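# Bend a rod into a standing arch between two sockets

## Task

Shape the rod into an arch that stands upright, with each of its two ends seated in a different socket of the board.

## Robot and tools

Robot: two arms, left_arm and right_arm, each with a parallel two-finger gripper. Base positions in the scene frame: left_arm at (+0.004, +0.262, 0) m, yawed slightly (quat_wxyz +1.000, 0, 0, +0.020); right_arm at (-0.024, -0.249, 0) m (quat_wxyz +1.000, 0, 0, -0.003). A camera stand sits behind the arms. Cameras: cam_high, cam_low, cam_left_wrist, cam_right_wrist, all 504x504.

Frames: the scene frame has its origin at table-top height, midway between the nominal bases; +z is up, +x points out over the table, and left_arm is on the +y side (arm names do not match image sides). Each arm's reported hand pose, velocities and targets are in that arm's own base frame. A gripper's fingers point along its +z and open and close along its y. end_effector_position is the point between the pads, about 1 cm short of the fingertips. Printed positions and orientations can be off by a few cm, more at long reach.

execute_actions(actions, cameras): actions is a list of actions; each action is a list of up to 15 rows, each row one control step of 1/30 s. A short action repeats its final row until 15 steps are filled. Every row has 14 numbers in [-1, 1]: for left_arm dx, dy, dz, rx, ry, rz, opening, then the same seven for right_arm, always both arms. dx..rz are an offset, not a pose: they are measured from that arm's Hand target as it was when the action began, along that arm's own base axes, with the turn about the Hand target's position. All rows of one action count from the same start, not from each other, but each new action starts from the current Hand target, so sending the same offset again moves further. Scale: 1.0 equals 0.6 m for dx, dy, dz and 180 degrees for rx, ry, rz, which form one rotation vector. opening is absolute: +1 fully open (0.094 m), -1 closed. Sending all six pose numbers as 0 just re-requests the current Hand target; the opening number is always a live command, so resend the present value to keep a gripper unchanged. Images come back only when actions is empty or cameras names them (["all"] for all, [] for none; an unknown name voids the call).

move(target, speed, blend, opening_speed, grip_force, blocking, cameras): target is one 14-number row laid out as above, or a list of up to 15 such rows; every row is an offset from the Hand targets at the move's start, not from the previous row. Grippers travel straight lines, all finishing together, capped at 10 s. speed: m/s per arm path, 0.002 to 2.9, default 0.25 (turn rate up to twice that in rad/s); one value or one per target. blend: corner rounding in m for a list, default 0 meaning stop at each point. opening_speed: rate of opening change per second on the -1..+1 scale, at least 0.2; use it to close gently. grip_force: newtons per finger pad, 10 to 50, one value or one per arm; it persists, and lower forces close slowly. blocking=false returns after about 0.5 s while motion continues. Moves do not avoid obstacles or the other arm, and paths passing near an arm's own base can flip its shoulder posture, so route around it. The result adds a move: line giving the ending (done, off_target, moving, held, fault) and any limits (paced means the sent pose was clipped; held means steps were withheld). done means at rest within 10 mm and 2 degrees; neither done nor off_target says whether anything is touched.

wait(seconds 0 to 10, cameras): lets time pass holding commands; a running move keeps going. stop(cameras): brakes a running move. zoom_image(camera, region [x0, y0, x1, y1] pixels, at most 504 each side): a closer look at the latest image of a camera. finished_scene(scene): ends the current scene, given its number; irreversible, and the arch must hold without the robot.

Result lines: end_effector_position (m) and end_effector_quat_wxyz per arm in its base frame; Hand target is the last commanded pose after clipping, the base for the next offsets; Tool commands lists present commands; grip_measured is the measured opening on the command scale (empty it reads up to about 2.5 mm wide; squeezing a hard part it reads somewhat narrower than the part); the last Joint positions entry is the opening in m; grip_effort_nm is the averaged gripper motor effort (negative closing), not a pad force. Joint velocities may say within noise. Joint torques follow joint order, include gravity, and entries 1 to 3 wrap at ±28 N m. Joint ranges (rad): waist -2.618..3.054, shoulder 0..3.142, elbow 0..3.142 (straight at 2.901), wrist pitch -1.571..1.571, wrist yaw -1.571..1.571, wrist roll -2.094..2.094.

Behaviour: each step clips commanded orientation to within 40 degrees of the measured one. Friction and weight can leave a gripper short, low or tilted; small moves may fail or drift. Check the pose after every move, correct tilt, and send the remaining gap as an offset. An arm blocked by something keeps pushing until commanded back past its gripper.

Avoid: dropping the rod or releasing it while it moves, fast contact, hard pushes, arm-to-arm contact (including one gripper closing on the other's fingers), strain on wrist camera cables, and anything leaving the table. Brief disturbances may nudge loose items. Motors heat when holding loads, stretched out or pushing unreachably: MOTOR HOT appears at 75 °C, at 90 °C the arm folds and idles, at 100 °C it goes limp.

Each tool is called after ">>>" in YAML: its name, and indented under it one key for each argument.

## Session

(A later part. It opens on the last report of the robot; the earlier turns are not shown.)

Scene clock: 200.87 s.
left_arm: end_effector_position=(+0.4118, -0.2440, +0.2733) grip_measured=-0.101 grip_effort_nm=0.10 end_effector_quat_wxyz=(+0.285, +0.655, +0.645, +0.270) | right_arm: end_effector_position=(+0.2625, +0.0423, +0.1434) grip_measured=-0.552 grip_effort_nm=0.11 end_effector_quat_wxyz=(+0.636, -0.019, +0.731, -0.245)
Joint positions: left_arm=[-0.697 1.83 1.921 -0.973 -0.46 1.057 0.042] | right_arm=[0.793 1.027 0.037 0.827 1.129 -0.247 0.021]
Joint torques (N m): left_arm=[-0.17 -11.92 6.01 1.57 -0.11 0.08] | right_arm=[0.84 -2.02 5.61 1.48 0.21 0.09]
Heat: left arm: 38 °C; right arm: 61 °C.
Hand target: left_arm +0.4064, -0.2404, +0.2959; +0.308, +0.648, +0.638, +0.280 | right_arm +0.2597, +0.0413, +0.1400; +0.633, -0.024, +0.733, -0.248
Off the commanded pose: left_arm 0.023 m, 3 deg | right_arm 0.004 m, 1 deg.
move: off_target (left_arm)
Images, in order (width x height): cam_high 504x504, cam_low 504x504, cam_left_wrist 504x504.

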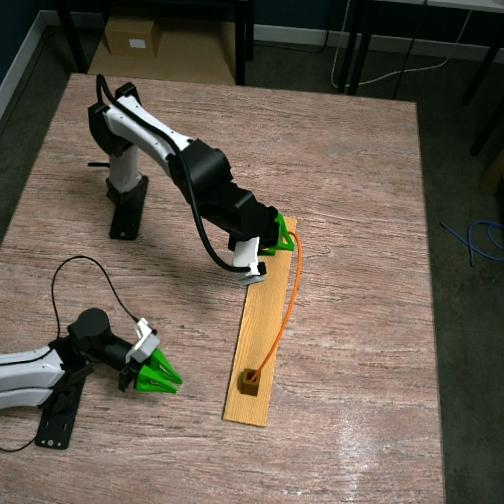

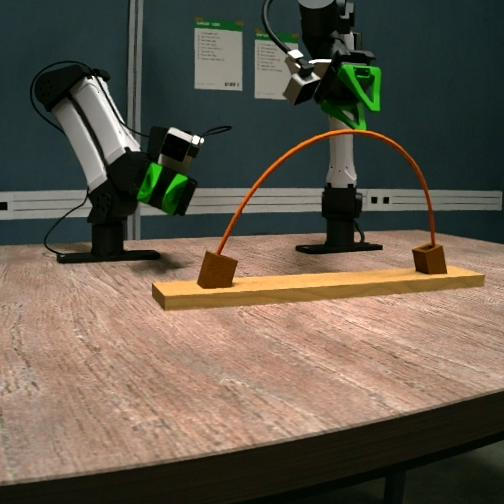

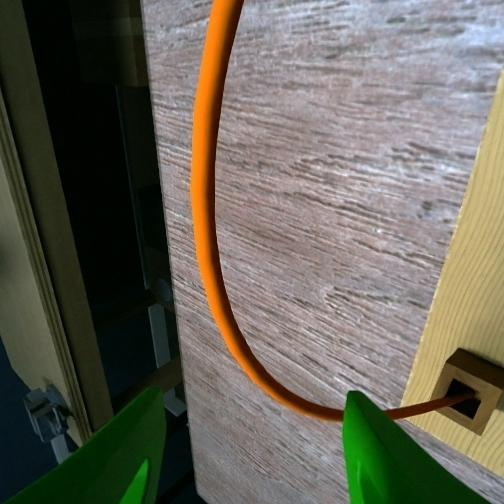

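>>> execute_actions:
  actions: []
  cameras: ["all"]

Scene clock: 208.53 s.
left_arm: end_effector_position=(+0.4119, -0.2440, +0.2734) grip_measured=-0.101 grip_effort_nm=0.10 end_effector_quat_wxyz=(+0.285, +0.655, +0.645, +0.270) | right_arm: end_effector_position=(+0.2625, +0.0423, +0.1434) grip_measured=-0.552 grip_effort_nm=0.12 end_effector_quat_wxyz=(+0.636, -0.019, +0.731, -0.245)
Joint positions: left_arm=[-0.697 1.83 1.921 -0.972 -0.461 1.057 0.042] | right_arm=[0.793 1.027 0.037 0.827 1.129 -0.247 0.021]
Joint velocities: within noise
Joint torques (N m): left_arm=[-0.1 -11.88 5.97 1.56 -0.1 0.08] | right_arm=[0.84 -2 5.61 1.48 0.21 0.08]
Heat: left arm: 38 °C; right arm: 59 °C.
Hand target: left_arm +0.4064, -0.2404, +0.2959; +0.308, +0.648, +0.638, +0.280 | right_arm +0.2597, +0.0413, +0.1400; +0.633, -0.024, +0.733, -0.248
Tool commands: left_gripper/opening=-0.1 right_gripper/opening=-0.55
Off the commanded pose: left_arm 0.023 m, 3 deg | right_arm 0.004 m, 1 deg.

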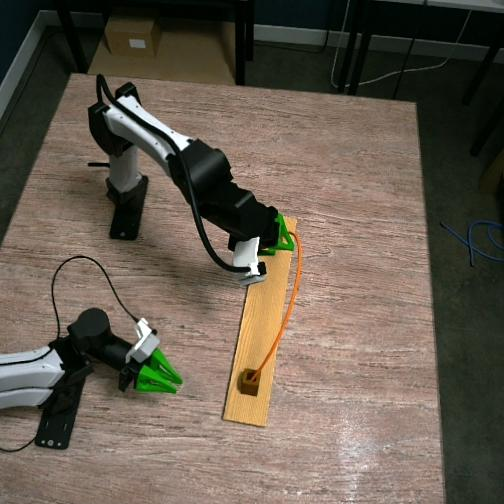

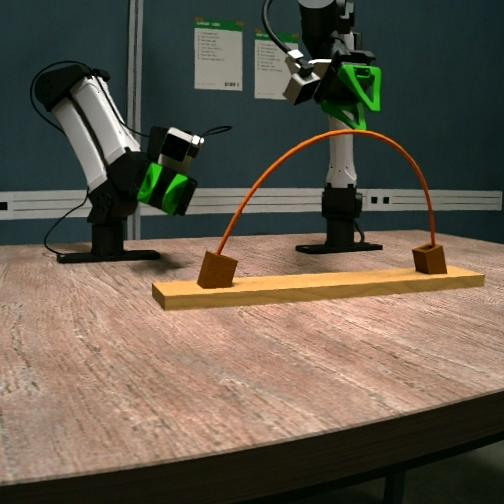

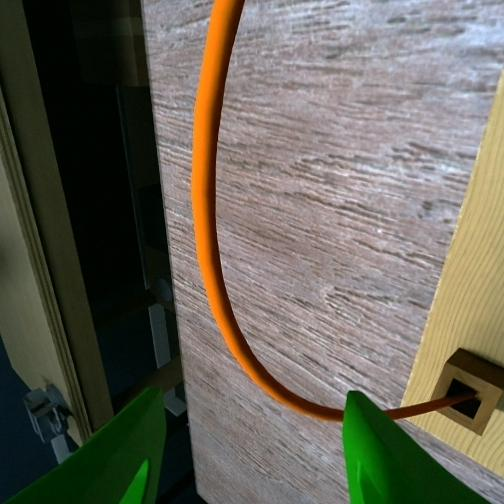

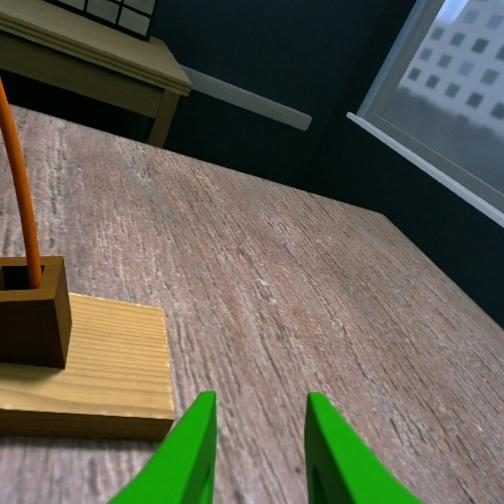

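>>> move:
  target: [-0.02,-0.01,0.03,0,0,0,0.1,0,0,0,0,0,0,-0.55]
  speed: 0.1

>>> move:
  target: [0.015,-0.09,0.01,0,0,0,0.1,0,0,0,0,0,0,-0.55]
  speed: 0.12
  cameras: ["all"]

Scene clock: 214.40 s.
left_arm: end_effector_position=(+0.3996, -0.2499, +0.2896) grip_measured=+0.099 grip_effort_nm=0.10 end_effector_quat_wxyz=(+0.285, +0.662, +0.636, +0.275) | right_arm: end_effector_position=(+0.2625, +0.0423, +0.1434) grip_measured=-0.552 grip_effort_nm=0.12 end_effector_quat_wxyz=(+0.636, -0.019, +0.731, -0.245)
Joint positions: left_arm=[-0.731 1.83 1.988 -1.045 -0.482 1.055 0.052] | right_arm=[0.793 1.027 0.037 0.827 1.129 -0.247 0.021]
Joint torques (N m): left_arm=[-0.17 -10.56 8.69 1.32 -0.12 -0.22] | right_arm=[0.84 -2.02 5.61 1.48 0.21 0.08]
Heat: left arm: 39 °C; right arm: 57 °C.
Hand target: left_arm +0.3944, -0.2465, +0.3140; +0.308, +0.648, +0.638, +0.280 | right_arm +0.2597, +0.0413, +0.1400; +0.633, -0.024, +0.733, -0.248
Off the commanded pose: left_arm 0.025 m, 3 deg | right_arm 0.004 m, 1 deg.
move: off_target (left_arm)

Scene clock: 215.80 s.
left_arm: end_effector_position=(+0.4026, -0.3005, +0.3161) grip_measured=+0.099 grip_effort_nm=0.10 end_effector_quat_wxyz=(+0.306, +0.655, +0.634, +0.276) | right_arm: end_effector_position=(+0.2625, +0.0423, +0.1434) grip_measured=-0.552 grip_effort_nm=0.12 end_effector_quat_wxyz=(+0.636, -0.019, +0.731, -0.245)
Joint positions: left_arm=[-0.82 2.054 2.406 -1.231 -0.538 0.982 0.052] | right_arm=[0.793 1.027 0.037 0.827 1.129 -0.247 0.021]
Joint torques (N m): left_arm=[0.1 -8.18 8.06 1.31 -0.15 -0.23] | right_arm=[0.84 -2.02 5.61 1.48 0.21 0.08]
Heat: left arm: 38 °C; right arm: 57 °C.
Hand target: left_arm +0.4034, -0.3005, +0.3198; +0.308, +0.648, +0.638, +0.280 | right_arm +0.2597, +0.0413, +0.1400; +0.633, -0.024, +0.733, -0.248
Off the commanded pose: left_arm 0.004 m, 1 deg | right_arm 0.004 m, 1 deg.
move: done

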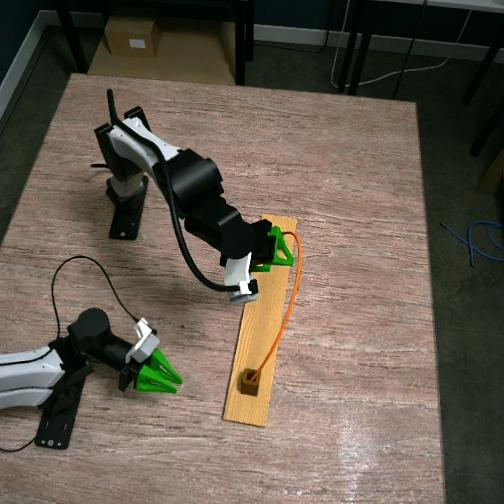

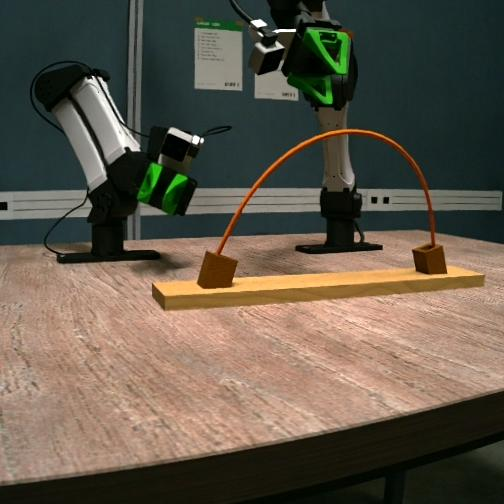

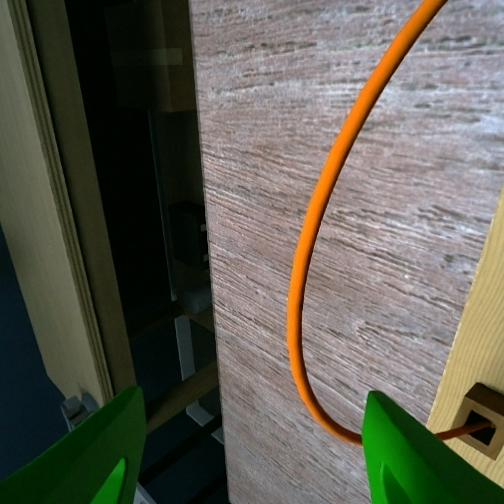

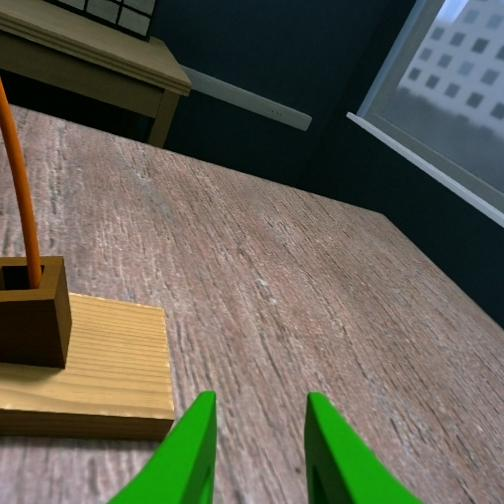

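>>> move:
  target: [0.06,0.01,-0.03,0,0,0,0.1,0,0,0,0,0,0,-0.55]
  speed: 0.1
  cameras: ["all"]

Scene clock: 220.10 s.
left_arm: end_effector_position=(+0.4364, -0.2921, +0.2980) grip_measured=+0.099 grip_effort_nm=0.10 end_effector_quat_wxyz=(+0.300, +0.647, +0.642, +0.280) | right_arm: end_effector_position=(+0.2625, +0.0423, +0.1434) grip_measured=-0.552 grip_effort_nm=0.12 end_effector_quat_wxyz=(+0.636, -0.019, +0.731, -0.245)
Joint positions: left_arm=[-0.753 2.108 2.406 -1.163 -0.513 1.018 0.052] | right_arm=[0.793 1.027 0.037 0.827 1.129 -0.247 0.021]
Joint torques (N m): left_arm=[0.61 -9.2 7.12 1.56 0.1 0.08] | right_arm=[0.84 -2.02 5.61 1.48 0.21 0.08]
Heat: left arm: 38 °C; right arm: 56 °C.
Hand target: left_arm +0.4393, -0.2944, +0.3018; +0.308, +0.648, +0.638, +0.280 | right_arm +0.2597, +0.0413, +0.1400; +0.633, -0.024, +0.733, -0.248
Off the commanded pose: left_arm 0.005 m, 1 deg | right_arm 0.004 m, 1 deg.
move: done

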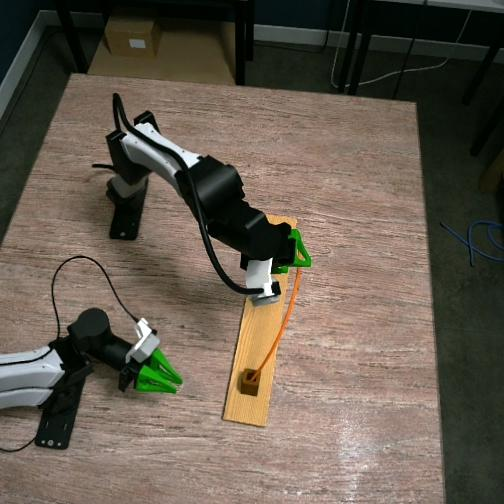

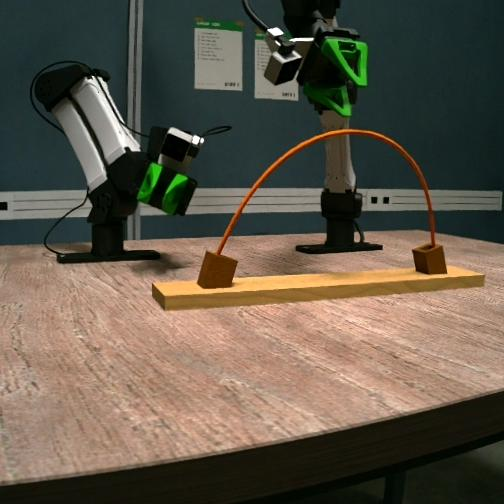

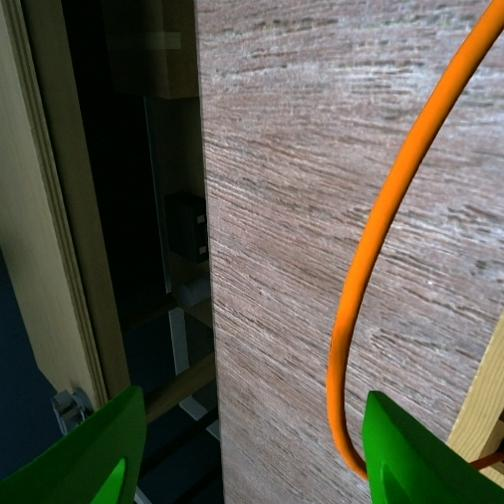

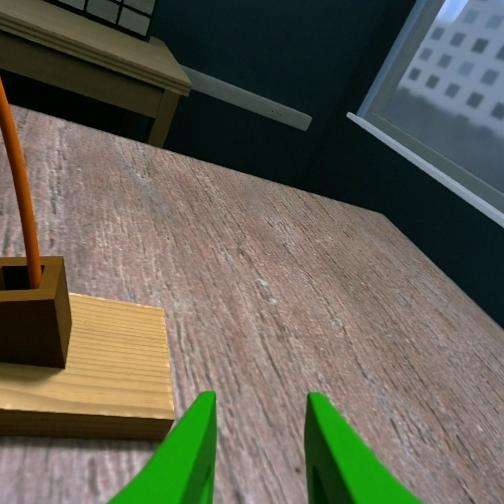

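>>> move:
  target: [-0.01,0.0,-0.055,0,0,0,0.3,0,0,0,0,0,0,-0.55]
  speed: 0.07
  cameras: ["all"]

Scene clock: 222.30 s.
left_arm: end_effector_position=(+0.4389, -0.2945, +0.2452) grip_measured=+0.299 grip_effort_nm=0.10 end_effector_quat_wxyz=(+0.283, +0.655, +0.642, +0.279) | right_arm: end_effector_position=(+0.2625, +0.0423, +0.1434) grip_measured=-0.552 grip_effort_nm=0.12 end_effector_quat_wxyz=(+0.636, -0.019, +0.731, -0.245)
Joint positions: left_arm=[-0.753 2.046 2.103 -0.961 -0.513 1.019 0.061] | right_arm=[0.793 1.027 0.037 0.827 1.129 -0.247 0.021]
Joint torques (N m): left_arm=[-0.17 -13.53 6.17 1.53 0.02 -0.03] | right_arm=[0.83 -2.02 5.61 1.48 0.21 0.09]
Heat: left arm: 39 °C; right arm: 56 °C.
Hand target: left_arm +0.4333, -0.2945, +0.2689; +0.308, +0.648, +0.638, +0.280 | right_arm +0.2597, +0.0413, +0.1400; +0.633, -0.024, +0.733, -0.248
Off the commanded pose: left_arm 0.024 m, 3 deg | right_arm 0.004 m, 1 deg.
move: off_target (left_arm)

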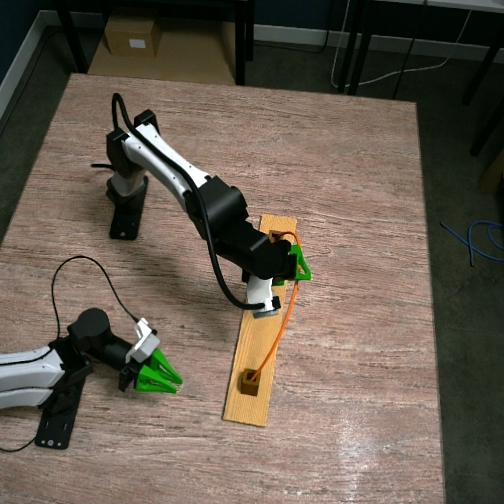

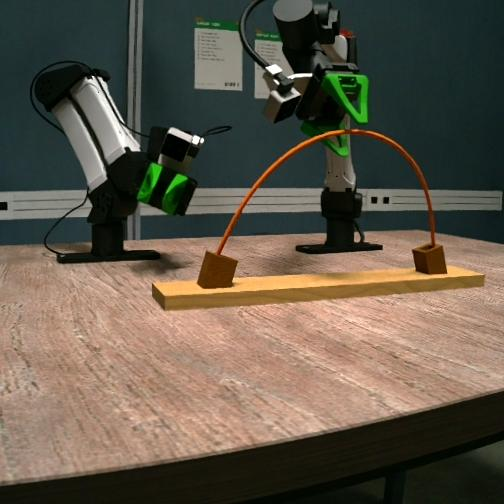

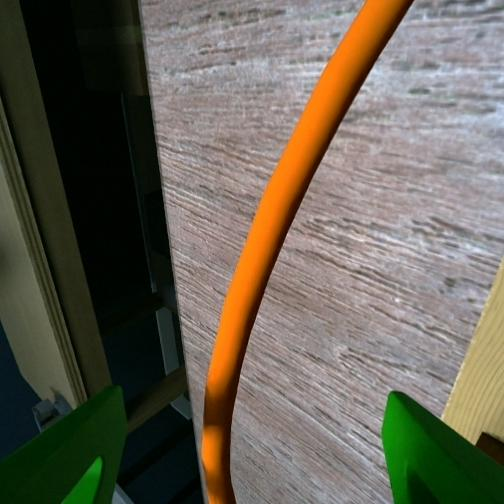

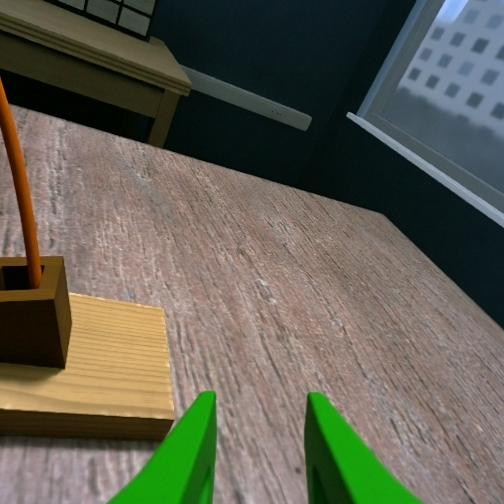

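>>> move:
  target: [0.03,0.0,-0.02,0,0,0,0.2,0,0,0,0,0,0,-0.55]
  speed: 0.07
  cameras: ["cam_left_wrist","cam_low"]

Scene clock: 224.57 s.
left_arm: end_effector_position=(+0.4478, -0.2949, +0.2506) grip_measured=+0.202 grip_effort_nm=-0.05 end_effector_quat_wxyz=(+0.299, +0.649, +0.641, +0.280) | right_arm: end_effector_position=(+0.2625, +0.0423, +0.1434) grip_measured=-0.552 grip_effort_nm=0.12 end_effector_quat_wxyz=(+0.636, -0.019, +0.731, -0.245)
Joint positions: left_arm=[-0.739 2.046 2.103 -0.918 -0.501 1.034 0.056] | right_arm=[0.793 1.027 0.037 0.827 1.129 -0.247 0.021]
Joint torques (N m): left_arm=[1.05 -10 7.27 1.59 0.11 0.08] | right_arm=[0.84 -2.02 5.61 1.48 0.21 0.09]
Heat: left arm: 39 °C; right arm: 56 °C.
Hand target: left_arm +0.4513, -0.2945, +0.2570; +0.308, +0.648, +0.638, +0.280 | right_arm +0.2597, +0.0413, +0.1400; +0.633, -0.024, +0.733, -0.248
Off the commanded pose: left_arm 0.007 m, 1 deg | right_arm 0.004 m, 1 deg.
move: done
Images, in order (width x height): cam_low 504x504, cam_left_wrist 504x504.

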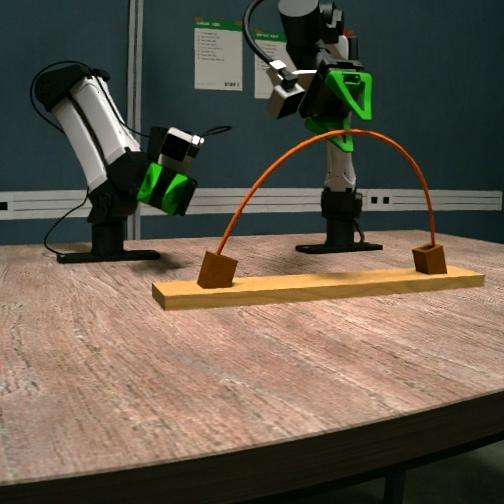

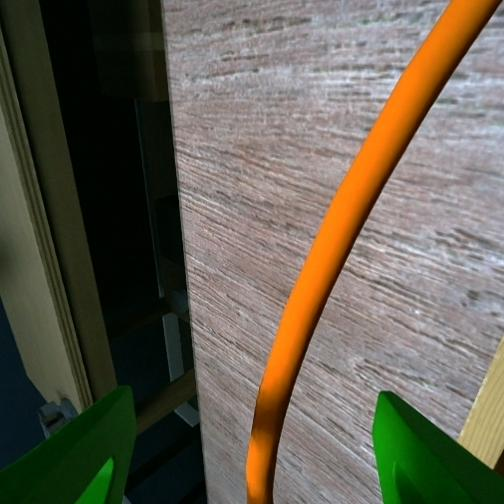

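>>> move:
  target: [0.022,0.0,-0.035,0,0,0,0,0,0,0,0,0,0,-0.55]
  speed: 0.07
  cameras: ["cam_left_wrist","cam_low"]

Scene clock: 226.57 s.
left_arm: end_effector_position=(+0.4607, -0.2945, +0.2396) grip_measured=+0.001 grip_effort_nm=-0.05 end_effector_quat_wxyz=(+0.309, +0.645, +0.641, +0.280) | right_arm: end_effector_position=(+0.2625, +0.0423, +0.1434) grip_measured=-0.552 grip_effort_nm=0.12 end_effector_quat_wxyz=(+0.636, -0.019, +0.731, -0.245)
Joint positions: left_arm=[-0.718 2.052 2.054 -0.833 -0.488 1.051 0.047] | right_arm=[0.793 1.027 0.037 0.827 1.129 -0.247 0.021]
Joint torques (N m): left_arm=[1.03 -9.24 6.34 1.64 0.12 0.06] | right_arm=[0.84 -2.02 5.61 1.48 0.21 0.09]
Heat: left arm: 40 °C; right arm: 56 °C.
Hand target: left_arm +0.4645, -0.2944, +0.2358; +0.308, +0.648, +0.638, +0.280 | right_arm +0.2597, +0.0413, +0.1400; +0.633, -0.024, +0.733, -0.248
Off the commanded pose: left_arm 0.005 m, 0 deg | right_arm 0.004 m, 1 deg.
move: done
Images, in order (width x height): cam_low 504x504, cam_left_wrist 504x504.

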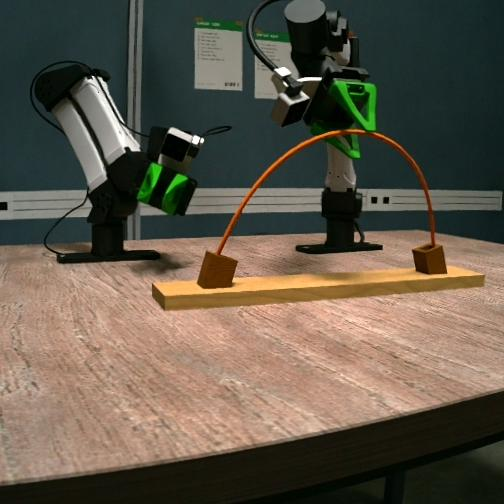

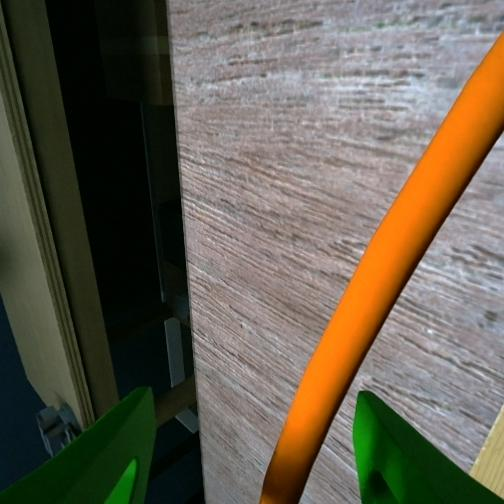

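>>> move:
  target:
    - [0,0,0,0,0,0,-0.6,0,0,0,0,0,0,-0.55]
    - [-0.1,0,0.012,0,0,0,-0.6,0,0,0,0,0,0,-0.55]
  speed: 0.05
  opening_speed: 0.6
  cameras: ["all"]

Scene clock: 231.40 s.
left_arm: end_effector_position=(+0.4101, -0.2980, +0.2219) grip_measured=-0.599 grip_effort_nm=-0.05 end_effector_quat_wxyz=(+0.288, +0.661, +0.636, +0.276) | right_arm: end_effector_position=(+0.2625, +0.0423, +0.1434) grip_measured=-0.552 grip_effort_nm=0.12 end_effector_quat_wxyz=(+0.636, -0.019, +0.731, -0.245)
Joint positions: left_arm=[-0.803 1.929 1.841 -0.823 -0.53 0.993 0.019] | right_arm=[0.793 1.027 0.037 0.827 1.129 -0.247 0.021]
Joint torques (N m): left_arm=[-0.23 -12.79 6.17 1.38 -0.14 -0.23] | right_arm=[0.84 -2.02 5.61 1.48 0.21 0.08]
Heat: left arm: 40 °C; right arm: 55 °C.
Hand target: left_arm +0.4046, -0.2943, +0.2431; +0.308, +0.648, +0.638, +0.280 | right_arm +0.2597, +0.0413, +0.1400; +0.633, -0.024, +0.733, -0.248
Off the commanded pose: left_arm 0.022 m, 3 deg | right_arm 0.004 m, 1 deg.
move: off_target (left_arm)

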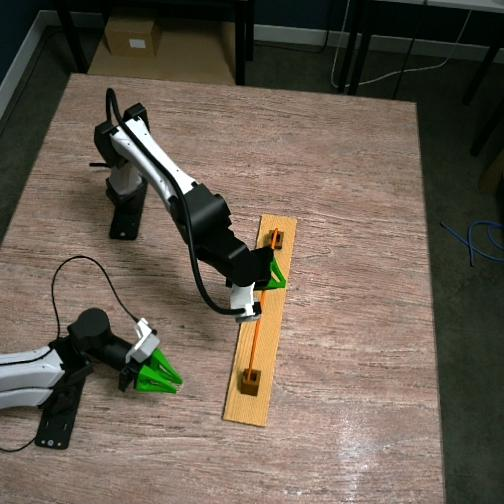

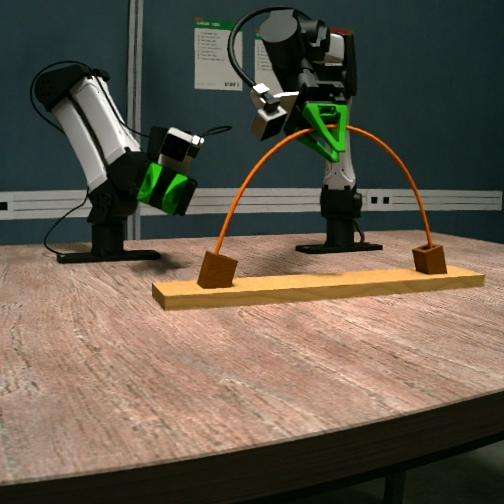

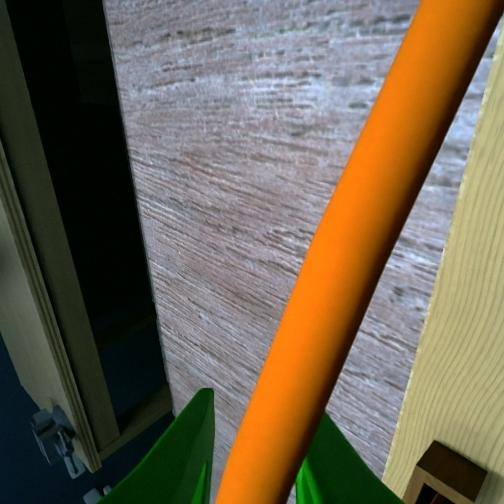

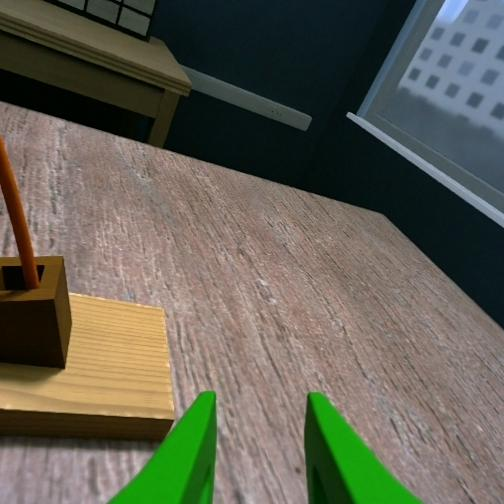

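>>> move:
  target: [0,0,0.0,0,0,0,-0.1,0,0,0,0,0,0,-0.55]
  speed: 0.03
  opening_speed: 0.3
  cameras: ["all"]

Scene clock: 234.97 s.
left_arm: end_effector_position=(+0.4102, -0.2978, +0.2219) grip_measured=-0.101 grip_effort_nm=0.10 end_effector_quat_wxyz=(+0.288, +0.661, +0.636, +0.277) | right_arm: end_effector_position=(+0.2625, +0.0423, +0.1434) grip_measured=-0.552 grip_effort_nm=0.12 end_effector_quat_wxyz=(+0.636, -0.019, +0.731, -0.245)
Joint positions: left_arm=[-0.803 1.929 1.841 -0.823 -0.531 0.992 0.042] | right_arm=[0.793 1.027 0.037 0.827 1.129 -0.247 0.021]
Joint torques (N m): left_arm=[-0.18 -12.83 6.2 1.38 -0.12 -0.23] | right_arm=[0.84 -2.02 5.61 1.48 0.21 0.09]
Heat: left arm: 40 °C; right arm: 55 °C.
Hand target: left_arm +0.4046, -0.2943, +0.2431; +0.308, +0.648, +0.638, +0.280 | right_arm +0.2597, +0.0413, +0.1400; +0.633, -0.024, +0.733, -0.248
Off the commanded pose: left_arm 0.022 m, 3 deg | right_arm 0.004 m, 1 deg.
move: off_target (left_arm)

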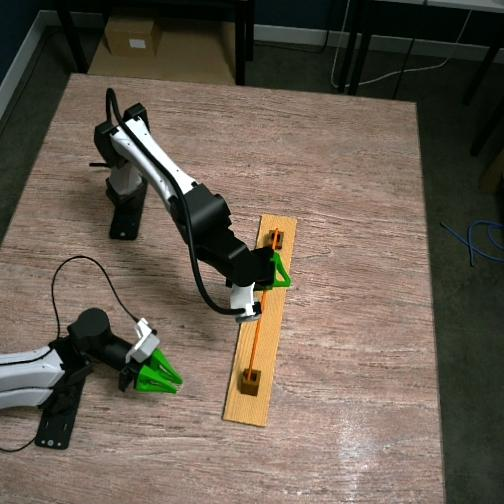

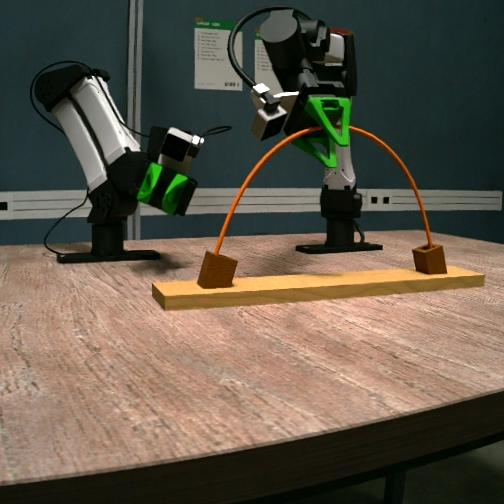

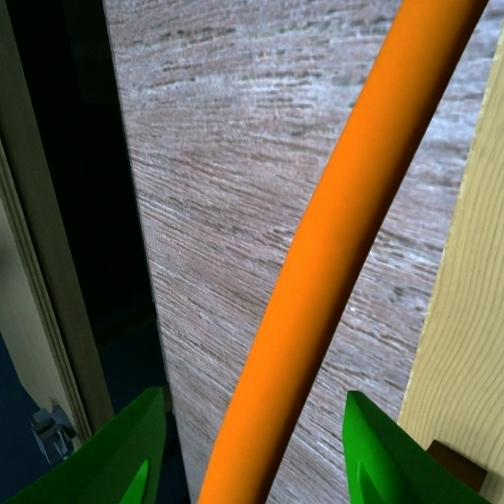

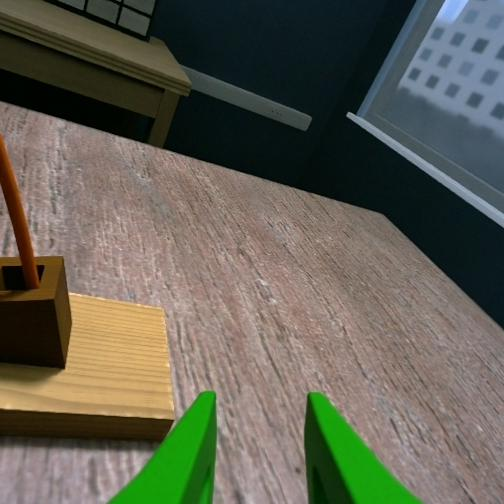

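>>> move:
  target:
    - [-0.01,0,0.02,0,0,0,0.1,0,0,0,0,0,0,-0.55]
    - [-0.07,0,0.08,0,0,0,0.1,0,0,0,0,0,0,-0.55]
  speed: 0.05
  opening_speed: 0.4
  cameras: ["all"]

Scene clock: 239.23 s.
left_arm: end_effector_position=(+0.3675, -0.2984, +0.2626) grip_measured=+0.099 grip_effort_nm=0.10 end_effector_quat_wxyz=(+0.280, +0.664, +0.635, +0.278) | right_arm: end_effector_position=(+0.2625, +0.0423, +0.1434) grip_measured=-0.552 grip_effort_nm=0.12 end_effector_quat_wxyz=(+0.636, -0.019, +0.731, -0.245)
Joint positions: left_arm=[-0.885 1.875 1.95 -1.042 -0.581 0.916 0.052] | right_arm=[0.793 1.027 0.037 0.827 1.129 -0.247 0.021]
Joint torques (N m): left_arm=[-0.24 -11.64 8.83 1.17 -0.18 -0.23] | right_arm=[0.84 -2.02 5.61 1.48 0.21 0.09]
Heat: left arm: 41 °C; right arm: 54 °C.
Hand target: left_arm +0.3625, -0.2945, +0.2909; +0.308, +0.648, +0.638, +0.280 | right_arm +0.2597, +0.0413, +0.1400; +0.633, -0.024, +0.733, -0.248
Off the commanded pose: left_arm 0.029 m, 4 deg | right_arm 0.004 m, 1 deg.
move: off_target (left_arm)

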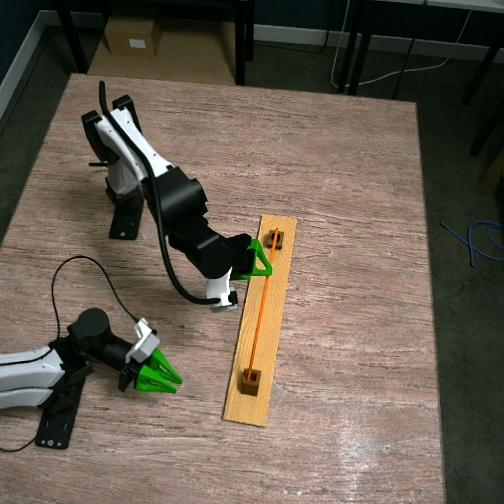

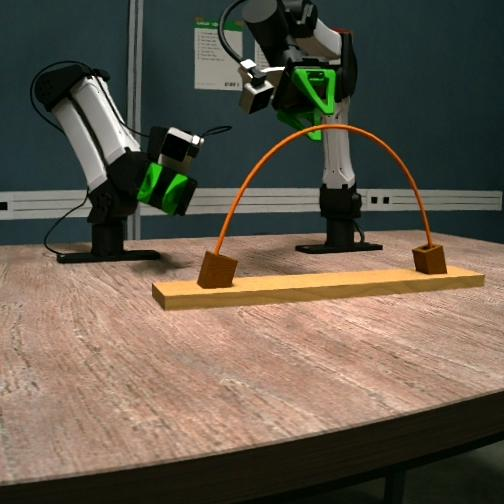

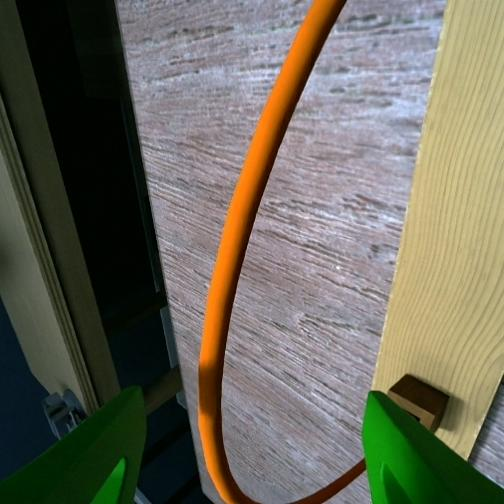

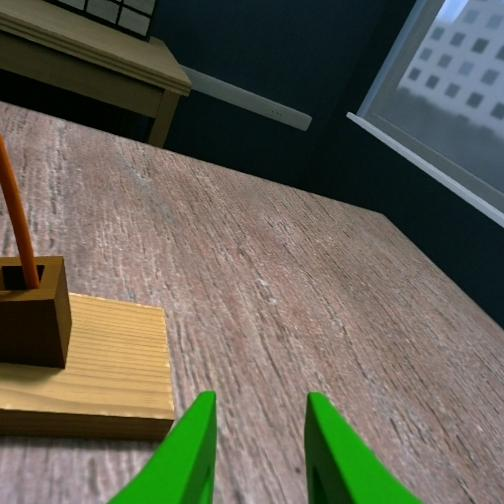

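>>> move:
  target: [-0.12,0,0.12,0,0,0,0.1,0,0,0,0,0,0,-0.55]
  speed: 0.15
  cameras: ["cam_high","cam_low"]

Scene clock: 241.83 s.
left_arm: end_effector_position=(+0.2939, -0.3016, +0.3620) grip_measured=+0.099 grip_effort_nm=0.10 end_effector_quat_wxyz=(+0.320, +0.647, +0.637, +0.270) | right_arm: end_effector_position=(+0.2625, +0.0423, +0.1434) grip_measured=-0.552 grip_effort_nm=0.12 end_effector_quat_wxyz=(+0.636, -0.019, +0.731, -0.245)
Joint positions: left_arm=[-1.06 1.912 2.436 -1.507 -0.676 0.739 0.052] | right_arm=[0.793 1.027 0.037 0.827 1.129 -0.247 0.021]
Joint torques (N m): left_arm=[-0.01 -6.83 7.04 0.77 -0.26 -0.2] | right_arm=[0.84 -2.02 5.61 1.49 0.21 0.08]
Heat: left arm: 41 °C; right arm: 54 °C.
Hand target: left_arm +0.2905, -0.2944, +0.3630; +0.308, +0.648, +0.638, +0.280 | right_arm +0.2597, +0.0413, +0.1400; +0.633, -0.024, +0.733, -0.248
Off the commanded pose: left_arm 0.008 m, 2 deg | right_arm 0.004 m, 1 deg.
move: done
Images, in order (width x height): cam_high 504x504, cam_low 504x504.

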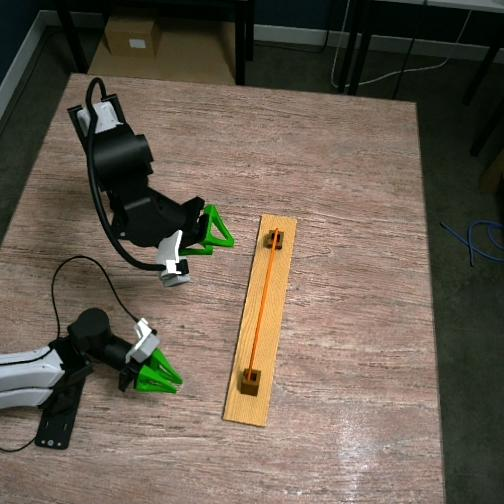

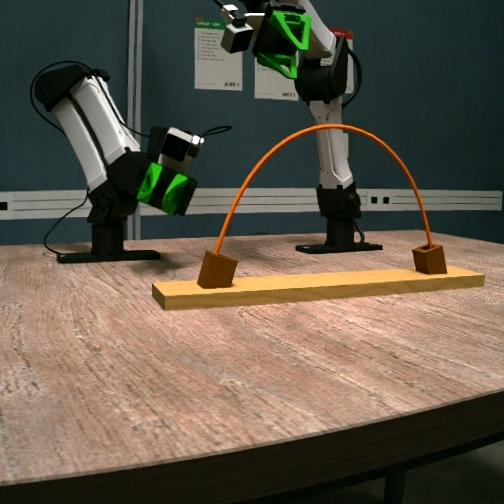

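Upright.

>>> finished_scene:
  scene: 2

The scene is finished: the task was done.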